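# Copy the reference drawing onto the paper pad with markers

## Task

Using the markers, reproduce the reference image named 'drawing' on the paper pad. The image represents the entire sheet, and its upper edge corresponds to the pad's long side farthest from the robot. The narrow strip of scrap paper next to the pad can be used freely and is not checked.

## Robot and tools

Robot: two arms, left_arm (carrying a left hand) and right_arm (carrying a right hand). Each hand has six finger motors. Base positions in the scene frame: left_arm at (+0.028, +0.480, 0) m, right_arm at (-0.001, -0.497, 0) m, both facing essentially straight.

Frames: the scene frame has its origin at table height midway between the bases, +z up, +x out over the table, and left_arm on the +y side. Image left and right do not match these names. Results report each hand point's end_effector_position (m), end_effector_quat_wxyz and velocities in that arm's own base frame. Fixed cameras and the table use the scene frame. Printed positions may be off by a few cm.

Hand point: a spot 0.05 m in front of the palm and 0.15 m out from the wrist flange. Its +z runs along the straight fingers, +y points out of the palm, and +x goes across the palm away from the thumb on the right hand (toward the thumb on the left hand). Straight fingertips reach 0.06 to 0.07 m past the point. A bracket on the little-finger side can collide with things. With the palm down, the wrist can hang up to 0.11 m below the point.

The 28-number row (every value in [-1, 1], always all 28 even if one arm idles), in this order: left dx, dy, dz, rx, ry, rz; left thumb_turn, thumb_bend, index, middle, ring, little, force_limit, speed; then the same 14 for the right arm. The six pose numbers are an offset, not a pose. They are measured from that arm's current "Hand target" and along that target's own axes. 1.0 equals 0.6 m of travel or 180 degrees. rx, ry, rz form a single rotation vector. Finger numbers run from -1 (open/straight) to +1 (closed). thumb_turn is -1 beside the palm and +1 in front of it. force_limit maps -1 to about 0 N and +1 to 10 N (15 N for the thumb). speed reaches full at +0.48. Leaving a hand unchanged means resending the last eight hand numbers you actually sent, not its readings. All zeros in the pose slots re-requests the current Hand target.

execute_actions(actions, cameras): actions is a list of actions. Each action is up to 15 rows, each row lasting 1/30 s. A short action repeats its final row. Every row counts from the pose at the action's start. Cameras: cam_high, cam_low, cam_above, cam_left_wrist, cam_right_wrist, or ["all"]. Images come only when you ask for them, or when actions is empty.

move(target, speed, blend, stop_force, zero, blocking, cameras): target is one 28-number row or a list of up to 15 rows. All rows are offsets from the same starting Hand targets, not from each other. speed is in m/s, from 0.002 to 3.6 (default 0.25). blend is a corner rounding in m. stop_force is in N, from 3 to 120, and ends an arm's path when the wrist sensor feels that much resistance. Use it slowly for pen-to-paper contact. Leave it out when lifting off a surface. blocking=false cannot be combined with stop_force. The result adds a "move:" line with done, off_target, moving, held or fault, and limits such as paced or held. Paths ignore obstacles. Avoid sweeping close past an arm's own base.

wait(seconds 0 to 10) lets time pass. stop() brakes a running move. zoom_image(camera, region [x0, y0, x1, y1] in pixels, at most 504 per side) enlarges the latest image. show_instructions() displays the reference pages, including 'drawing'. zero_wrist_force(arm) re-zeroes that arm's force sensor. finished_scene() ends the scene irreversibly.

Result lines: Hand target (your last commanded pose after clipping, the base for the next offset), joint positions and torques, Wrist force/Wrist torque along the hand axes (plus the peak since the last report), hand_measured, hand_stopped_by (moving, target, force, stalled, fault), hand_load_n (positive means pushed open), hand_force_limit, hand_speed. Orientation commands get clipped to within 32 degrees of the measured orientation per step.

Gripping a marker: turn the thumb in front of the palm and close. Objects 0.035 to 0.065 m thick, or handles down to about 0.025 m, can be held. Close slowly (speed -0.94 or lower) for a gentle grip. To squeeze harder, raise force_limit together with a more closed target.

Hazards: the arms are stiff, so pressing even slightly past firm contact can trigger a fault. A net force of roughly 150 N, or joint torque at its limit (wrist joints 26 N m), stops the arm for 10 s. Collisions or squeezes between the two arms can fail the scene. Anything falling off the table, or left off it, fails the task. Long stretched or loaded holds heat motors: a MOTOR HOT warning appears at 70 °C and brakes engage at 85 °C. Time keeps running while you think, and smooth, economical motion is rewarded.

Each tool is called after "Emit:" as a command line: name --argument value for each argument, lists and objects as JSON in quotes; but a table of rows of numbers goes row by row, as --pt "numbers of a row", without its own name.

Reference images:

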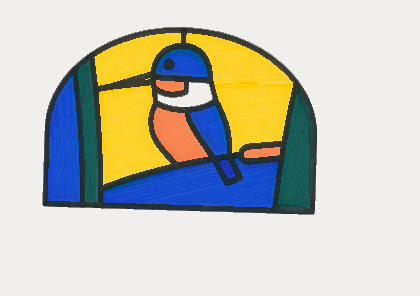

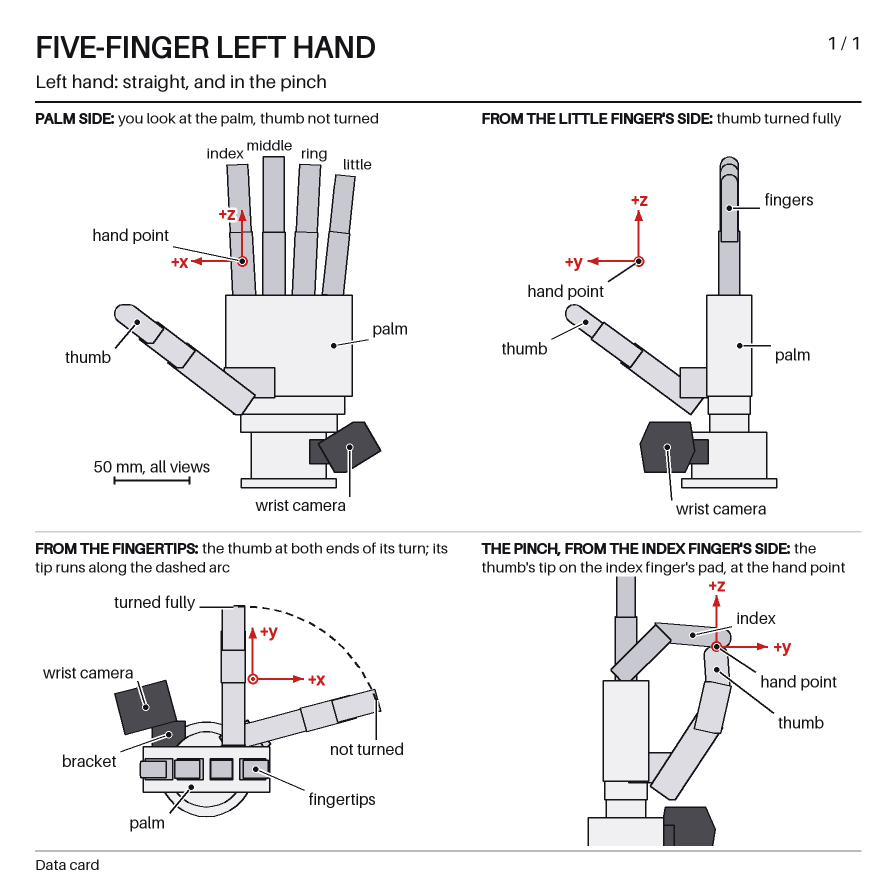

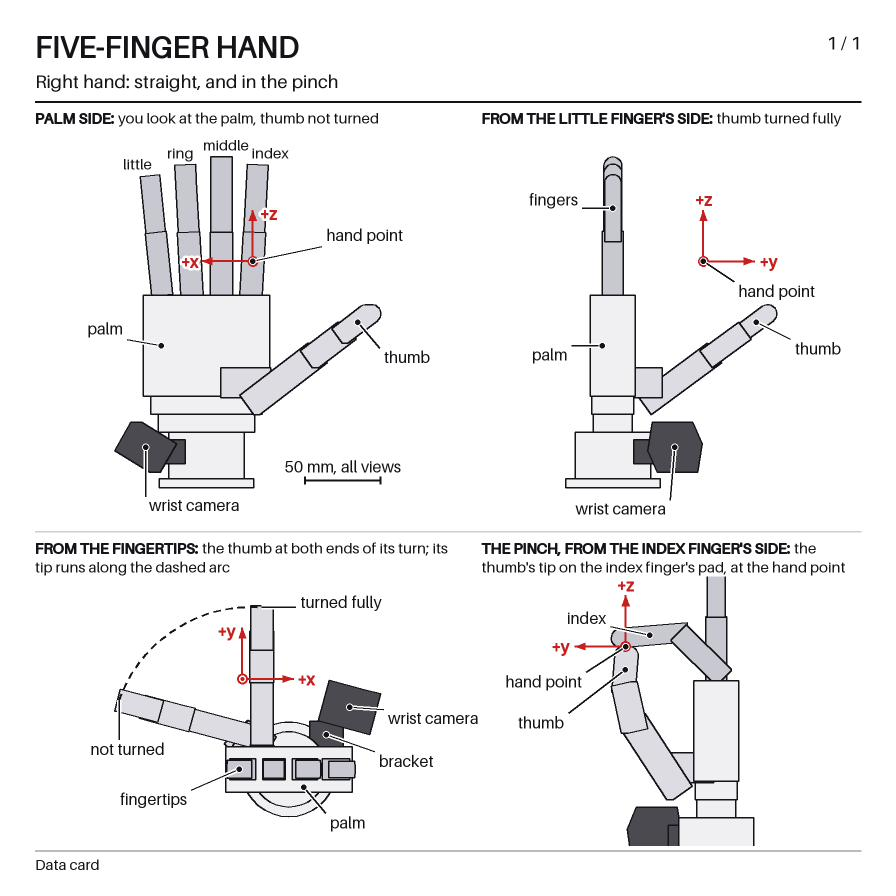

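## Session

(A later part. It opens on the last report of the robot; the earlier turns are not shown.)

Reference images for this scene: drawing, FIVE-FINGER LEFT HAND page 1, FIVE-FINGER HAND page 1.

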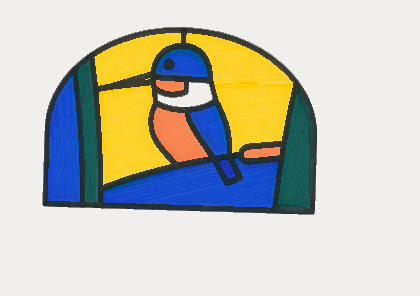

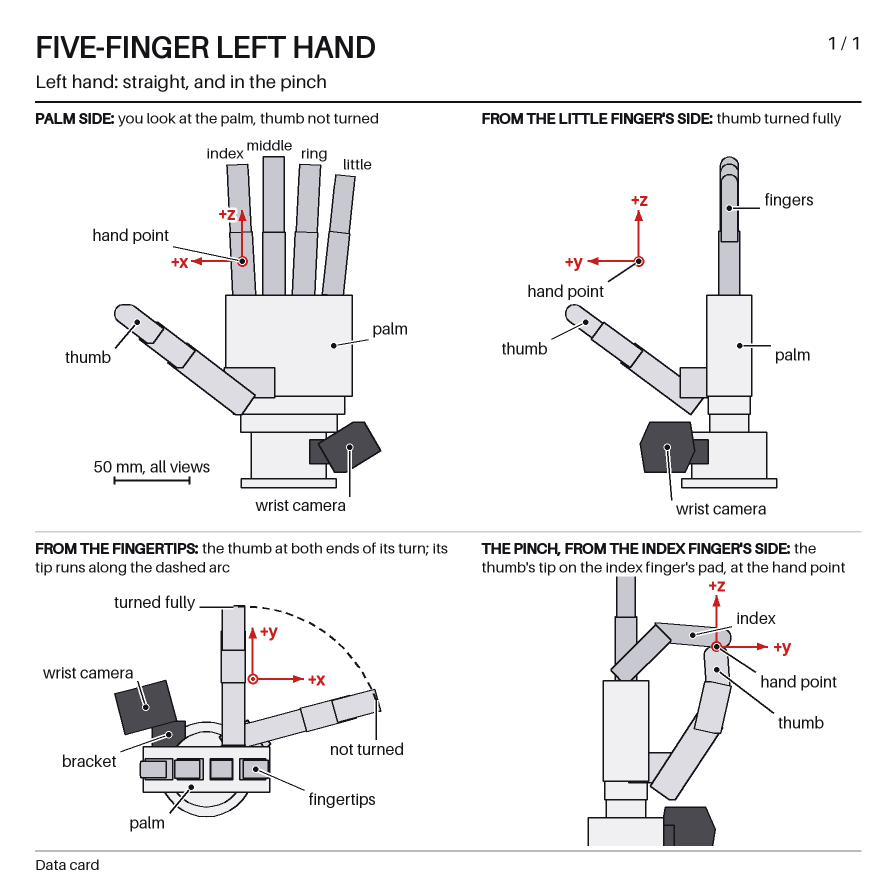

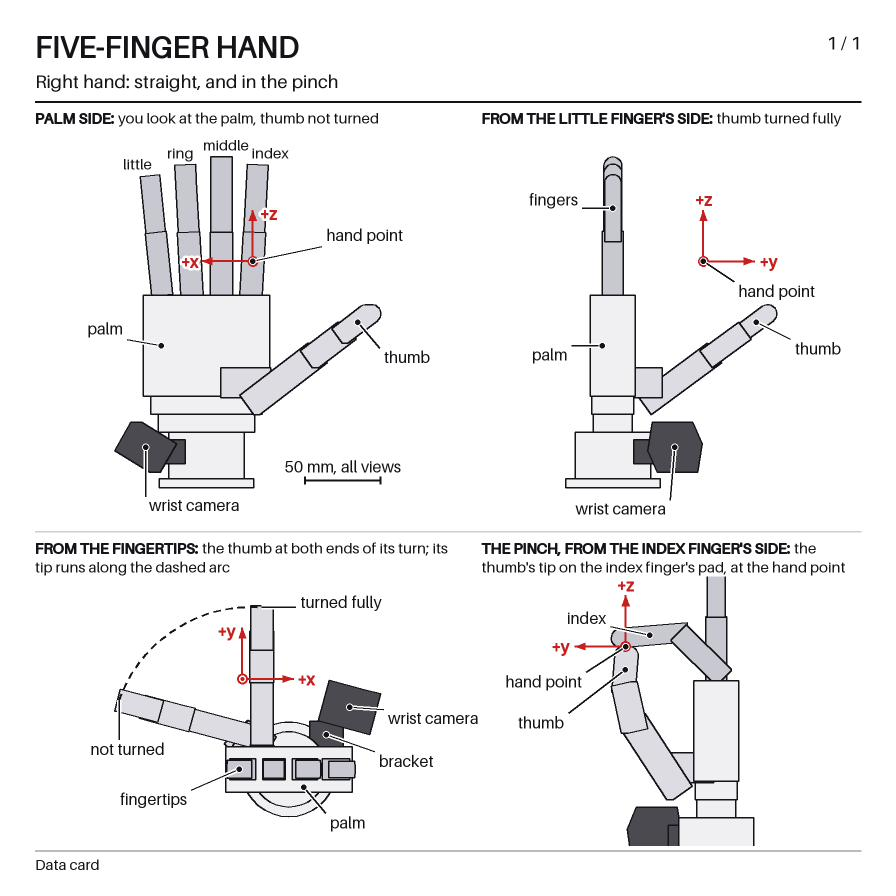

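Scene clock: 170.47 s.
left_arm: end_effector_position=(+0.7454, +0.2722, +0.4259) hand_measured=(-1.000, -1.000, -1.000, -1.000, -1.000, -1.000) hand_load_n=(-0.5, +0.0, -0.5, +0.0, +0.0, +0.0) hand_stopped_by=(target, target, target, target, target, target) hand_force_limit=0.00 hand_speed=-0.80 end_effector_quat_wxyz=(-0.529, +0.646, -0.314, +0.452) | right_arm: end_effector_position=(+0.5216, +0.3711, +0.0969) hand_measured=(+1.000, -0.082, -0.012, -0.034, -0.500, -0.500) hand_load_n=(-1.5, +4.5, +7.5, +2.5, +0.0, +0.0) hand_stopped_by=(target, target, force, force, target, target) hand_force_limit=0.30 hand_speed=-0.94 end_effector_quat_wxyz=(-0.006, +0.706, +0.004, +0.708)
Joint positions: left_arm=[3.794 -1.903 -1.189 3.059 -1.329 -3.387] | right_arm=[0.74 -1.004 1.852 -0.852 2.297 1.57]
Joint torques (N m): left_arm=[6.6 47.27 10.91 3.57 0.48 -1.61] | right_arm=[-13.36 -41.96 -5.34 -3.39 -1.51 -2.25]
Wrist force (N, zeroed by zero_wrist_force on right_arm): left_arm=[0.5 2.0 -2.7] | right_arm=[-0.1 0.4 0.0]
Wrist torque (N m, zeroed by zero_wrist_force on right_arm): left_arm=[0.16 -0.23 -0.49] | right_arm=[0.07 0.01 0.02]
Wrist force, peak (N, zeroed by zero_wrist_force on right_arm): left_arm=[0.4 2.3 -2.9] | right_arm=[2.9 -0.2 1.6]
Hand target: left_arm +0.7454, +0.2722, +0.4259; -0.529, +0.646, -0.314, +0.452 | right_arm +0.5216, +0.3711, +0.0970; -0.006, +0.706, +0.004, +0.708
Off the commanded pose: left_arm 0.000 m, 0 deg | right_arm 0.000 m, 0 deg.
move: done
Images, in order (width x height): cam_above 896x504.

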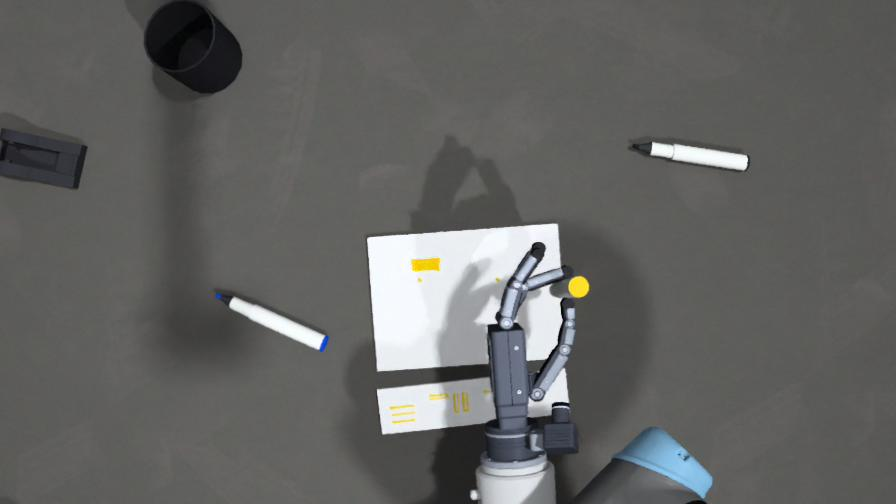

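Emit:
move --pt "0 0 0 0 0 0 -1 -1 -1 -1 -1 -1 0.0 -0.8 -0.045 -0.19883 0.05 0 0 0 1 -0.08 0.36 0.35 -0.5 -0.5 0.3 -0.94" --pt "0 0 0 0 0 0 -1 -1 -1 -1 -1 -1 0.0 -0.8 -0.05 -0.19883 0.05 0 0 0 1 -0.08 0.36 0.35 -0.5 -0.5 0.3 -0.94" --pt "0 0 0 0 0 0 -1 -1 -1 -1 -1 -1 0.0 -0.8 -0.05 -0.24467 0.05 0 0 0 1 -0.08 0.36 0.35 -0.5 -0.5 0.3 -0.94" --pt "0 0 0 0 0 0 -1 -1 -1 -1 -1 -1 0.0 -0.8 -0.05 -0.2445 0.04708 0 0 0 1 -0.08 0.36 0.35 -0.5 -0.5 0.3 -0.94" --pt "0 0 0 0 0 0 -1 -1 -1 -1 -1 -1 0.0 -0.8 -0.05 -0.19867 0.04708 0 0 0 1 -0.08 0.36 0.35 -0.5 -0.5 0.3 -0.94" --pt "0 0 0 0 0 0 -1 -1 -1 -1 -1 -1 0.0 -0.8 -0.05 -0.19867 0.04417 0 0 0 1 -0.08 0.36 0.35 -0.5 -0.5 0.3 -0.94" --pt "0 0 0 0 0 0 -1 -1 -1 -1 -1 -1 0.0 -0.8 -0.05 -0.24433 0.04417 0 0 0 1 -0.08 0.36 0.35 -0.5 -0.5 0.3 -0.94" --pt "0 0 0 0 0 0 -1 -1 -1 -1 -1 -1 0.0 -0.8 -0.05 -0.24433 0.04125 0 0 0 1 -0.08 0.36 0.35 -0.5 -0.5 0.3 -0.94" --pt "0 0 0 0 0 0 -1 -1 -1 -1 -1 -1 0.0 -0.8 -0.05 -0.19867 0.04125 0 0 0 1 -0.08 0.36 0.35 -0.5 -0.5 0.3 -0.94" --pt "0 0 0 0 0 0 -1 -1 -1 -1 -1 -1 0.0 -0.8 -0.05 -0.1985 0.03833 0 0 0 1 -0.08 0.36 0.35 -0.5 -0.5 0.3 -0.94" --pt "0 0 0 0 0 0 -1 -1 -1 -1 -1 -1 0.0 -0.8 -0.05 -0.244 0.03833 0 0 0 1 -0.08 0.36 0.35 -0.5 -0.5 0.3 -0.94" --pt "0 0 0 0 0 0 -1 -1 -1 -1 -1 -1 0.0 -0.8 -0.05 -0.24383 0.03542 0 0 0 1 -0.08 0.36 0.35 -0.5 -0.5 0.3 -0.94" --pt "0 0 0 0 0 0 -1 -1 -1 -1 -1 -1 0.0 -0.8 -0.05 -0.19783 0.03542 0 0 0 1 -0.08 0.36 0.35 -0.5 -0.5 0.3 -0.94" --pt "0 0 0 0 0 0 -1 -1 -1 -1 -1 -1 0.0 -0.8 -0.05 -0.19767 0.0325 0 0 0 1 -0.08 0.36 0.35 -0.5 -0.5 0.3 -0.94" --pt "0 0 0 0 0 0 -1 -1 -1 -1 -1 -1 0.0 -0.8 -0.05 -0.24367 0.0325 0 0 0 1 -0.08 0.36 0.35 -0.5 -0.5 0.3 -0.94" --speed '[0.25,0.06,0.08,0.08,0.08,0.08,0.08,0.08,0.08,0.08,0.08,0.08,0.08,0.08,0.08]'

Scene clock: 180.83 s.
left_arm: end_effector_position=(+0.7454, +0.2722, +0.4259) hand_measured=(-1.000, -1.000, -1.000, -1.000, -1.000, -1.000) hand_load_n=(+0.0, +0.0, +0.0, +0.0, +0.0, +0.0) hand_stopped_by=(target, target, target, target, target, target) hand_force_limit=0.00 hand_speed=-0.80 end_effector_quat_wxyz=(-0.529, +0.646, -0.314, +0.452) | right_arm: end_effector_position=(+0.5392, +0.5176, +0.0674) hand_measured=(+1.000, -0.082, -0.012, -0.034, -0.500, -0.500) hand_load_n=(-2.0, +4.5, +7.0, +2.5, +0.0, +0.0) hand_stopped_by=(target, target, force, force, target, target) hand_force_limit=0.30 hand_speed=-0.94 end_effector_quat_wxyz=(-0.006, +0.706, +0.004, +0.708)
Joint positions: left_arm=[3.794 -1.903 -1.189 3.059 -1.329 -3.387] | right_arm=[0.897 -0.715 1.387 -0.677 2.454 1.569]
Joint torques (N m): left_arm=[6.1 45.08 10.48 3.72 0.38 -1.52] | right_arm=[9.49 -36.56 -22.91 0.57 1.4 2.07]
Wrist force (N, zeroed by zero_wrist_force on right_arm): left_arm=[0.5 2.1 -2.7] | right_arm=[1.1 0.8 0.3]
Wrist torque (N m, zeroed by zero_wrist_force on right_arm): left_arm=[0.17 -0.24 -0.49] | right_arm=[0.03 -0.02 -0.06]
Wrist force, peak (N, zeroed by zero_wrist_force on right_arm): left_arm=[0.6 2.2 -3.0] | right_arm=[3.6 0.4 1.9]
Hand target: left_arm +0.7454, +0.2722, +0.4259; -0.529, +0.646, -0.314, +0.452 | right_arm +0.5392, +0.5176, +0.0674; -0.006, +0.706, +0.004, +0.708
Off the commanded pose: left_arm 0.000 m, 0 deg | right_arm 0.000 m, 0 deg.
move: done

Emit:
move --pt "0 0 0 0 0 0 -1 -1 -1 -1 -1 -1 0.0 -0.8 0 0.00017 -0.00292 0 0 0 1 -0.08 0.36 0.35 -0.5 -0.5 0.3 -0.94" --pt "0 0 0 0 0 0 -1 -1 -1 -1 -1 -1 0.0 -0.8 0 0.04517 -0.00292 0 0 0 1 -0.08 0.36 0.35 -0.5 -0.5 0.3 -0.94" --pt "0 0 0 0 0 0 -1 -1 -1 -1 -1 -1 0.0 -0.8 0 0.04433 -0.00583 0 0 0 1 -0.08 0.36 0.35 -0.5 -0.5 0.3 -0.94" --pt "0 0 0 0 0 0 -1 -1 -1 -1 -1 -1 0.0 -0.8 0 0.00033 -0.00583 0 0 0 1 -0.08 0.36 0.35 -0.5 -0.5 0.3 -0.94" --pt "0 0 0 0 0 0 -1 -1 -1 -1 -1 -1 0.0 -0.8 0 0.0005 -0.00875 0 0 0 1 -0.08 0.36 0.35 -0.5 -0.5 0.3 -0.94" --pt "0 0 0 0 0 0 -1 -1 -1 -1 -1 -1 0.0 -0.8 0 0.04317 -0.00875 0 0 0 1 -0.08 0.36 0.35 -0.5 -0.5 0.3 -0.94" --pt "0 0 0 0 0 0 -1 -1 -1 -1 -1 -1 0.0 -0.8 0 0.0425 -0.01167 0 0 0 1 -0.08 0.36 0.35 -0.5 -0.5 0.3 -0.94" --pt "0 0 0 0 0 0 -1 -1 -1 -1 -1 -1 0.0 -0.8 0 0.00067 -0.01167 0 0 0 1 -0.08 0.36 0.35 -0.5 -0.5 0.3 -0.94" --pt "0 0 0 0 0 0 -1 -1 -1 -1 -1 -1 0.0 -0.8 0 0.00067 -0.01458 0 0 0 1 -0.08 0.36 0.35 -0.5 -0.5 0.3 -0.94" --pt "0 0 0 0 0 0 -1 -1 -1 -1 -1 -1 0.0 -0.8 0 0.042 -0.01458 0 0 0 1 -0.08 0.36 0.35 -0.5 -0.5 0.3 -0.94" --pt "0 0 0 0 0 0 -1 -1 -1 -1 -1 -1 0.0 -0.8 0 0.042 -0.0175 0 0 0 1 -0.08 0.36 0.35 -0.5 -0.5 0.3 -0.94" --pt "0 0 0 0 0 0 -1 -1 -1 -1 -1 -1 0.0 -0.8 0 0.00083 -0.0175 0 0 0 1 -0.08 0.36 0.35 -0.5 -0.5 0.3 -0.94" --pt "0 0 0 0 0 0 -1 -1 -1 -1 -1 -1 0.0 -0.8 0 0.001 -0.02042 0 0 0 1 -0.08 0.36 0.35 -0.5 -0.5 0.3 -0.94" --pt "0 0 0 0 0 0 -1 -1 -1 -1 -1 -1 0.0 -0.8 0 0.0425 -0.02042 0 0 0 1 -0.08 0.36 0.35 -0.5 -0.5 0.3 -0.94" --pt "0 0 0 0 0 0 -1 -1 -1 -1 -1 -1 0.0 -0.8 0 0.04333 -0.02333 0 0 0 1 -0.08 0.36 0.35 -0.5 -0.5 0.3 -0.94" --speed 0.08 --cameras '["cam_above"]'

Emit:
zoom_image --camera "cam_above" --region '[390, 230, 480, 320]'

Scene clock: 188.67 s.
left_arm: end_effector_position=(+0.7454, +0.2722, +0.4259) hand_measured=(-1.000, -1.000, -1.000, -1.000, -1.000, -1.000) hand_load_n=(-0.5, +0.0, +0.0, +0.0, +0.0, +0.0) hand_stopped_by=(target, target, target, target, target, target) hand_force_limit=0.00 hand_speed=-0.80 end_effector_quat_wxyz=(-0.529, +0.646, -0.314, +0.452) | right_arm: end_effector_position=(+0.5256, +0.4914, +0.0673) hand_measured=(+1.000, -0.082, -0.012, -0.034, -0.500, -0.500) hand_load_n=(-1.5, +4.0, +8.5, +2.0, +0.0, +0.0) hand_stopped_by=(target, target, force, force, target, target) hand_force_limit=0.30 hand_speed=-0.94 end_effector_quat_wxyz=(-0.006, +0.706, +0.004, +0.708)
Joint positions: left_arm=[3.794 -1.903 -1.189 3.059 -1.329 -3.387] | right_arm=[0.887 -0.77 1.498 -0.734 2.444 1.569]
Joint torques (N m): left_arm=[6.9 46.23 10.17 3.59 0.43 -1.48] | right_arm=[9.95 -48.66 -5.25 -2.44 1.77 -2.18]
Wrist force (N, zeroed by zero_wrist_force on right_arm): left_arm=[0.4 2.2 -2.8] | right_arm=[2.3 -0.3 1.1]
Wrist torque (N m, zeroed by zero_wrist_force on right_arm): left_arm=[0.18 -0.23 -0.50] | right_arm=[-0.01 0.05 -0.07]
Wrist force, peak (N, zeroed by zero_wrist_force on right_arm): left_arm=[0.6 2.5 -2.8] | right_arm=[3.5 0.2 2.1]
Hand target: left_arm +0.7454, +0.2722, +0.4259; -0.529, +0.646, -0.314, +0.452 | right_arm +0.5255, +0.4914, +0.0673; -0.006, +0.706, +0.004, +0.708
Off the commanded pose: left_arm 0.000 m, 0 deg | right_arm 0.000 m, 0 deg.
move: done
Images, in order (width x height): cam_above 896x504.

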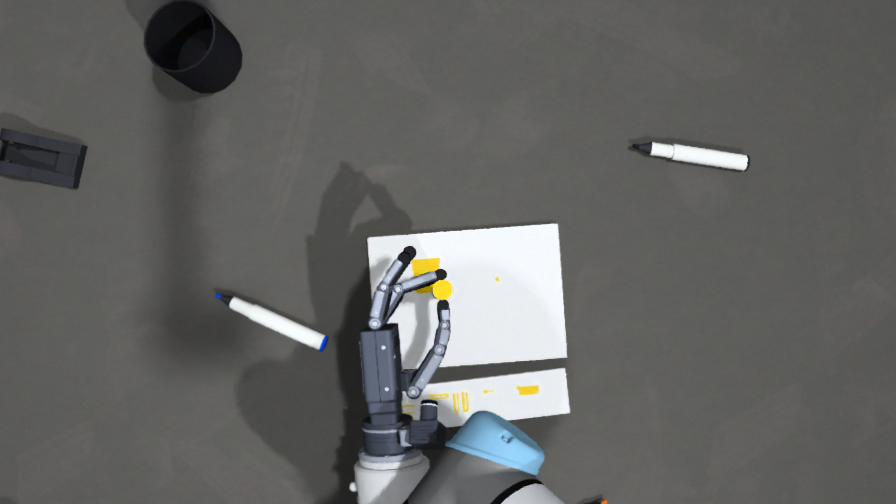

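Scaled by 5.600 from the camera's 896x504 image, which has a finer 1280x720 frame.

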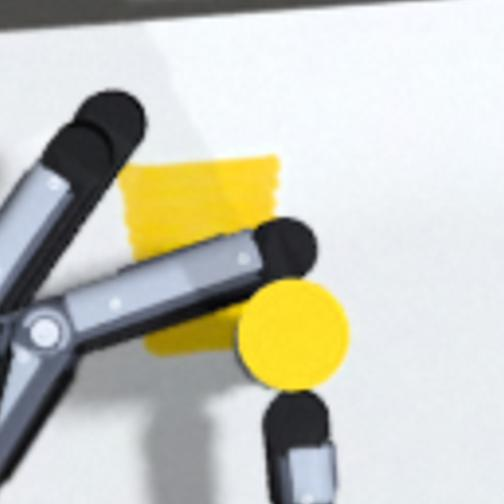

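Good. Continue with the next two batches.

Emit:
move --pt "0 0 0 0 0 0 -1 -1 -1 -1 -1 -1 0.0 -0.8 0 -0.04217 0 0 0 0 1 -0.08 0.36 0.35 -0.5 -0.5 0.3 -0.94" --pt "0 0 0 0 0 0 -1 -1 -1 -1 -1 -1 0.0 -0.8 0 -0.04217 -0.00292 0 0 0 1 -0.08 0.36 0.35 -0.5 -0.5 0.3 -0.94" --pt "0 0 0 0 0 0 -1 -1 -1 -1 -1 -1 0.0 -0.8 0 0.00083 -0.00292 0 0 0 1 -0.08 0.36 0.35 -0.5 -0.5 0.3 -0.94" --pt "0 0 0 0 0 0 -1 -1 -1 -1 -1 -1 0.0 -0.8 0 0.00183 -0.00583 0 0 0 1 -0.08 0.36 0.35 -0.5 -0.5 0.3 -0.94" --pt "0 0 0 0 0 0 -1 -1 -1 -1 -1 -1 0.0 -0.8 0 -0.04183 -0.00583 0 0 0 1 -0.08 0.36 0.35 -0.5 -0.5 0.3 -0.94" --pt "0 0 0 0 0 0 -1 -1 -1 -1 -1 -1 0.0 -0.8 0 -0.04167 -0.00875 0 0 0 1 -0.08 0.36 0.35 -0.5 -0.5 0.3 -0.94" --pt "0 0 0 0 0 0 -1 -1 -1 -1 -1 -1 0.0 -0.8 0 0.0035 -0.00875 0 0 0 1 -0.08 0.36 0.35 -0.5 -0.5 0.3 -0.94" --pt "0 0 0 0 0 0 -1 -1 -1 -1 -1 -1 0.0 -0.8 0 0.00517 -0.01167 0 0 0 1 -0.08 0.36 0.35 -0.5 -0.5 0.3 -0.94" --pt "0 0 0 0 0 0 -1 -1 -1 -1 -1 -1 0.0 -0.8 0 -0.0415 -0.01167 0 0 0 1 -0.08 0.36 0.35 -0.5 -0.5 0.3 -0.94" --pt "0 0 0 0 0 0 -1 -1 -1 -1 -1 -1 0.0 -0.8 0 -0.04133 -0.01458 0 0 0 1 -0.08 0.36 0.35 -0.5 -0.5 0.3 -0.94" --pt "0 0 0 0 0 0 -1 -1 -1 -1 -1 -1 0.0 -0.8 0 0.0075 -0.01458 0 0 0 1 -0.08 0.36 0.35 -0.5 -0.5 0.3 -0.94" --pt "0 0 0 0 0 0 -1 -1 -1 -1 -1 -1 0.0 -0.8 0 0.00983 -0.0175 0 0 0 1 -0.08 0.36 0.35 -0.5 -0.5 0.3 -0.94" --pt "0 0 0 0 0 0 -1 -1 -1 -1 -1 -1 0.0 -0.8 0 -0.04133 -0.0175 0 0 0 1 -0.08 0.36 0.35 -0.5 -0.5 0.3 -0.94" --pt "0 0 0 0 0 0 -1 -1 -1 -1 -1 -1 0.0 -0.8 0 -0.04117 -0.02042 0 0 0 1 -0.08 0.36 0.35 -0.5 -0.5 0.3 -0.94" --pt "0 0 0 0 0 0 -1 -1 -1 -1 -1 -1 0.0 -0.8 0 0.0125 -0.02042 0 0 0 1 -0.08 0.36 0.35 -0.5 -0.5 0.3 -0.94" --speed 0.08

Emit:
move --pt "0 0 0 0 0 0 -1 -1 -1 -1 -1 -1 0.0 -0.8 0 0.003 -0.00292 0 0 0 1 -0.08 0.36 0.35 -0.5 -0.5 0.3 -0.94" --pt "0 0 0 0 0 0 -1 -1 -1 -1 -1 -1 0.0 -0.8 0 -0.0535 -0.00292 0 0 0 1 -0.08 0.36 0.35 -0.5 -0.5 0.3 -0.94" --pt "0 0 0 0 0 0 -1 -1 -1 -1 -1 -1 0.0 -0.8 0 -0.05333 -0.00583 0 0 0 1 -0.08 0.36 0.35 -0.5 -0.5 0.3 -0.94" --pt "0 0 0 0 0 0 -1 -1 -1 -1 -1 -1 0.0 -0.8 0 -0.0005 -0.00583 0 0 0 1 -0.08 0.36 0.35 -0.5 -0.5 0.3 -0.94" --pt "0 0 0 0 0 0 -1 -1 -1 -1 -1 -1 0.0 -0.8 0 -0.01467 -0.00875 0 0 0 1 -0.08 0.36 0.35 -0.5 -0.5 0.3 -0.94" --pt "0 0 0 0 0 0 -1 -1 -1 -1 -1 -1 0.0 -0.8 0 -0.05333 -0.00875 0 0 0 1 -0.08 0.36 0.35 -0.5 -0.5 0.3 -0.94" --pt "0 0 0 0 0 0 -1 -1 -1 -1 -1 -1 0.0 -0.8 0 -0.05317 -0.01167 0 0 0 1 -0.08 0.36 0.35 -0.5 -0.5 0.3 -0.94" --pt "0 0 0 0 0 0 -1 -1 -1 -1 -1 -1 0.0 -0.8 0 -0.02483 -0.01167 0 0 0 1 -0.08 0.36 0.35 -0.5 -0.5 0.3 -0.94" --pt "0 0 0 0 0 0 -1 -1 -1 -1 -1 -1 0.0 -0.8 0 -0.03317 -0.01458 0 0 0 1 -0.08 0.36 0.35 -0.5 -0.5 0.3 -0.94" --pt "0 0 0 0 0 0 -1 -1 -1 -1 -1 -1 0.0 -0.8 0 -0.053 -0.01458 0 0 0 1 -0.08 0.36 0.35 -0.5 -0.5 0.3 -0.94" --pt "0 0 0 0 0 0 -1 -1 -1 -1 -1 -1 0.0 -0.8 0 -0.05283 -0.0175 0 0 0 1 -0.08 0.36 0.35 -0.5 -0.5 0.3 -0.94" --pt "0 0 0 0 0 0 -1 -1 -1 -1 -1 -1 0.0 -0.8 0 -0.0405 -0.0175 0 0 0 1 -0.08 0.36 0.35 -0.5 -0.5 0.3 -0.94" --pt "0 0 0 0 0 0 -1 -1 -1 -1 -1 -1 0.0 -0.8 0 -0.04633 -0.02042 0 0 0 1 -0.08 0.36 0.35 -0.5 -0.5 0.3 -0.94" --pt "0 0 0 0 0 0 -1 -1 -1 -1 -1 -1 0.0 -0.8 0 -0.05267 -0.02042 0 0 0 1 -0.08 0.36 0.35 -0.5 -0.5 0.3 -0.94" --pt "0 0 0 0 0 0 -1 -1 -1 -1 -1 -1 0.0 -0.8 0 -0.05217 -0.02292 0 0 0 1 -0.08 0.36 0.35 -0.5 -0.5 0.3 -0.94" --speed 0.08

Emit:
move --pt "0 0 0 0 0 0 -1 -1 -1 -1 -1 -1 0.0 -0.8 0.02 0 0 0 0 0 1 -0.08 0.36 0.35 -0.5 -0.5 0.3 -0.94" --pt "0 0 0 0 0 0 -1 -1 -1 -1 -1 -1 0.0 -0.8 0.05 0.25 0.03333 0 0 0 1 -0.08 0.36 0.35 -0.5 -0.5 0.3 -0.94" --speed 0.25 --cameras '["cam_above"]'

Emit:
zoom_image --camera "cam_above" --region '[390, 240, 480, 340]'

Scene clock: 196.83 s.
left_arm: end_effector_position=(+0.7454, +0.2722, +0.4259) hand_measured=(-1.000, -1.000, -1.000, -1.000, -1.000, -1.000) hand_load_n=(+0.0, +0.0, +0.0, +0.0, +0.0, +0.0) hand_stopped_by=(target, target, target, target, target, target) hand_force_limit=0.00 hand_speed=-0.80 end_effector_quat_wxyz=(-0.529, +0.646, -0.314, +0.452) | right_arm: end_effector_position=(+0.5134, +0.4838, +0.0672) hand_measured=(+1.000, -0.082, -0.012, -0.034, -0.500, -0.500) hand_load_n=(-2.0, +4.0, +7.5, +2.0, +0.0, +0.0) hand_stopped_by=(target, target, force, force, target, target) hand_force_limit=0.30 hand_speed=-0.94 end_effector_quat_wxyz=(-0.006, +0.706, +0.004, +0.708)
Joint positions: left_arm=[3.794 -1.903 -1.189 3.059 -1.329 -3.387] | right_arm=[0.895 -0.791 1.543 -0.757 2.452 1.569]
Joint torques (N m): left_arm=[5.87 46.05 11.52 3.48 0.1 -1.48] | right_arm=[-14.56 -48.92 -5.12 -2.7 -1.37 -2.2]
Wrist force (N, zeroed by zero_wrist_force on right_arm): left_arm=[0.4 2.1 -2.5] | right_arm=[1.9 -0.9 0.2]
Wrist torque (N m, zeroed by zero_wrist_force on right_arm): left_arm=[0.15 -0.22 -0.50] | right_arm=[-0.04 -0.03 -0.05]
Wrist force, peak (N, zeroed by zero_wrist_force on right_arm): left_arm=[0.6 2.4 -2.9] | right_arm=[3.7 0.4 1.9]
Hand target: left_arm +0.7454, +0.2722, +0.4259; -0.529, +0.646, -0.314, +0.452 | right_arm +0.5134, +0.4837, +0.0672; -0.006, +0.706, +0.004, +0.708
Off the commanded pose: left_arm 0.000 m, 0 deg | right_arm 0.000 m, 0 deg.
move: done

Scene clock: 203.00 s.
left_arm: end_effector_position=(+0.7454, +0.2722, +0.4259) hand_measured=(-1.000, -1.000, -1.000, -1.000, -1.000, -1.000) hand_load_n=(+0.0, +0.0, +0.0, +0.0, +0.0, +0.0) hand_stopped_by=(target, target, target, target, target, target) hand_force_limit=0.00 hand_speed=-0.80 end_effector_quat_wxyz=(-0.529, +0.646, -0.314, +0.452) | right_arm: end_effector_position=(+0.4993, +0.5149, +0.0672) hand_measured=(+1.000, -0.082, -0.012, -0.034, -0.500, -0.500) hand_load_n=(-1.5, +4.0, +8.5, +1.5, +0.0, +0.0) hand_stopped_by=(target, target, force, force, target, target) hand_force_limit=0.30 hand_speed=-0.94 end_effector_quat_wxyz=(-0.006, +0.706, +0.004, +0.708)
Joint positions: left_arm=[3.794 -1.903 -1.189 3.059 -1.329 -3.387] | right_arm=[0.946 -0.751 1.461 -0.715 2.503 1.569]
Joint torques (N m): left_arm=[6.39 46.2 11.77 3.56 0.4 -1.28] | right_arm=[10.02 -49.88 -5.6 -2.41 1.76 -0.47]
Wrist force (N, zeroed by zero_wrist_force on right_arm): left_arm=[0.6 2.0 -2.7] | right_arm=[3.4 0.1 1.2]
Wrist torque (N m, zeroed by zero_wrist_force on right_arm): left_arm=[0.15 -0.26 -0.48] | right_arm=[0.03 0.01 -0.03]
Wrist force, peak (N, zeroed by zero_wrist_force on right_arm): left_arm=[0.4 2.4 -2.9] | right_arm=[3.5 0.3 2.2]
Hand target: left_arm +0.7454, +0.2722, +0.4259; -0.529, +0.646, -0.314, +0.452 | right_arm +0.4992, +0.5148, +0.0672; -0.006, +0.706, +0.004, +0.708
Off the commanded pose: left_arm 0.000 m, 0 deg | right_arm 0.000 m, 0 deg.
move: done

Scene clock: 204.87 s.
left_arm: end_effector_position=(+0.7454, +0.2722, +0.4259) hand_measured=(-1.000, -1.000, -1.000, -1.000, -1.000, -1.000) hand_load_n=(-0.5, +0.5, +0.0, +0.0, -0.5, +0.0) hand_stopped_by=(target, target, target, target, target, target) hand_force_limit=0.00 hand_speed=-0.80 end_effector_quat_wxyz=(-0.529, +0.646, -0.314, +0.452) | right_arm: end_effector_position=(+0.5212, +0.3651, +0.0969) hand_measured=(+1.000, -0.082, -0.012, -0.034, -0.500, -0.500) hand_load_n=(-1.5, +4.0, +7.5, +2.5, +0.0, +0.0) hand_stopped_by=(target, target, force, force, target, target) hand_force_limit=0.30 hand_speed=-0.94 end_effector_quat_wxyz=(-0.006, +0.706, +0.004, +0.708)
Joint positions: left_arm=[3.794 -1.903 -1.189 3.059 -1.329 -3.387] | right_arm=[0.732 -1.012 1.868 -0.86 2.289 1.57]
Joint torques (N m): left_arm=[5.12 45.67 12.29 3.51 0.39 -1.18] | right_arm=[-14.24 -43.34 -5.37 -3.08 -1.4 -2.3]
Wrist force (N, zeroed by zero_wrist_force on right_arm): left_arm=[0.5 1.9 -2.5] | right_arm=[0.2 0.2 0.3]
Wrist torque (N m, zeroed by zero_wrist_force on right_arm): left_arm=[0.12 -0.22 -0.49] | right_arm=[0.01 -0.03 0.03]
Wrist force, peak (N, zeroed by zero_wrist_force on right_arm): left_arm=[0.3 2.2 -2.8] | right_arm=[3.0 0.1 1.7]
Hand target: left_arm +0.7454, +0.2722, +0.4259; -0.529, +0.646, -0.314, +0.452 | right_arm +0.5212, +0.3651, +0.0969; -0.006, +0.706, +0.004, +0.708
Off the commanded pose: left_arm 0.000 m, 0 deg | right_arm 0.000 m, 0 deg.
move: done
Images, in order (width x height): cam_above 896x504.

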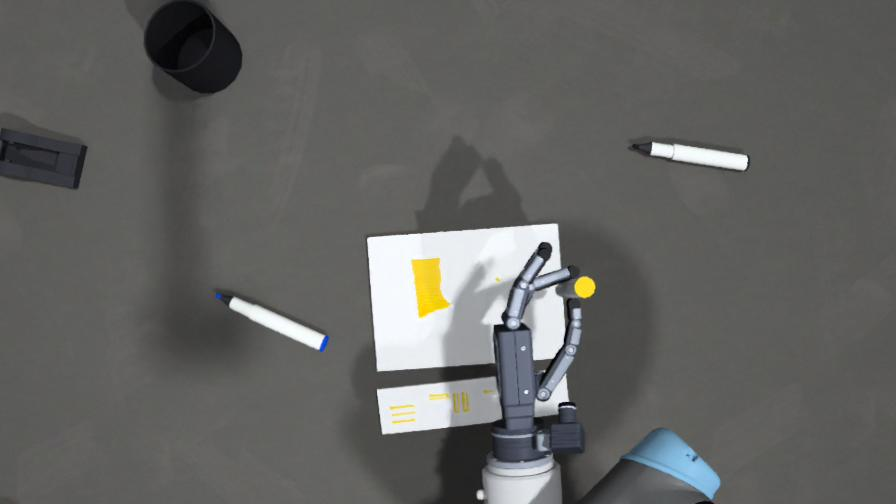

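Scaled by 5.040 from the camera's 896x504 image, which has a finer 1280x720 frame.

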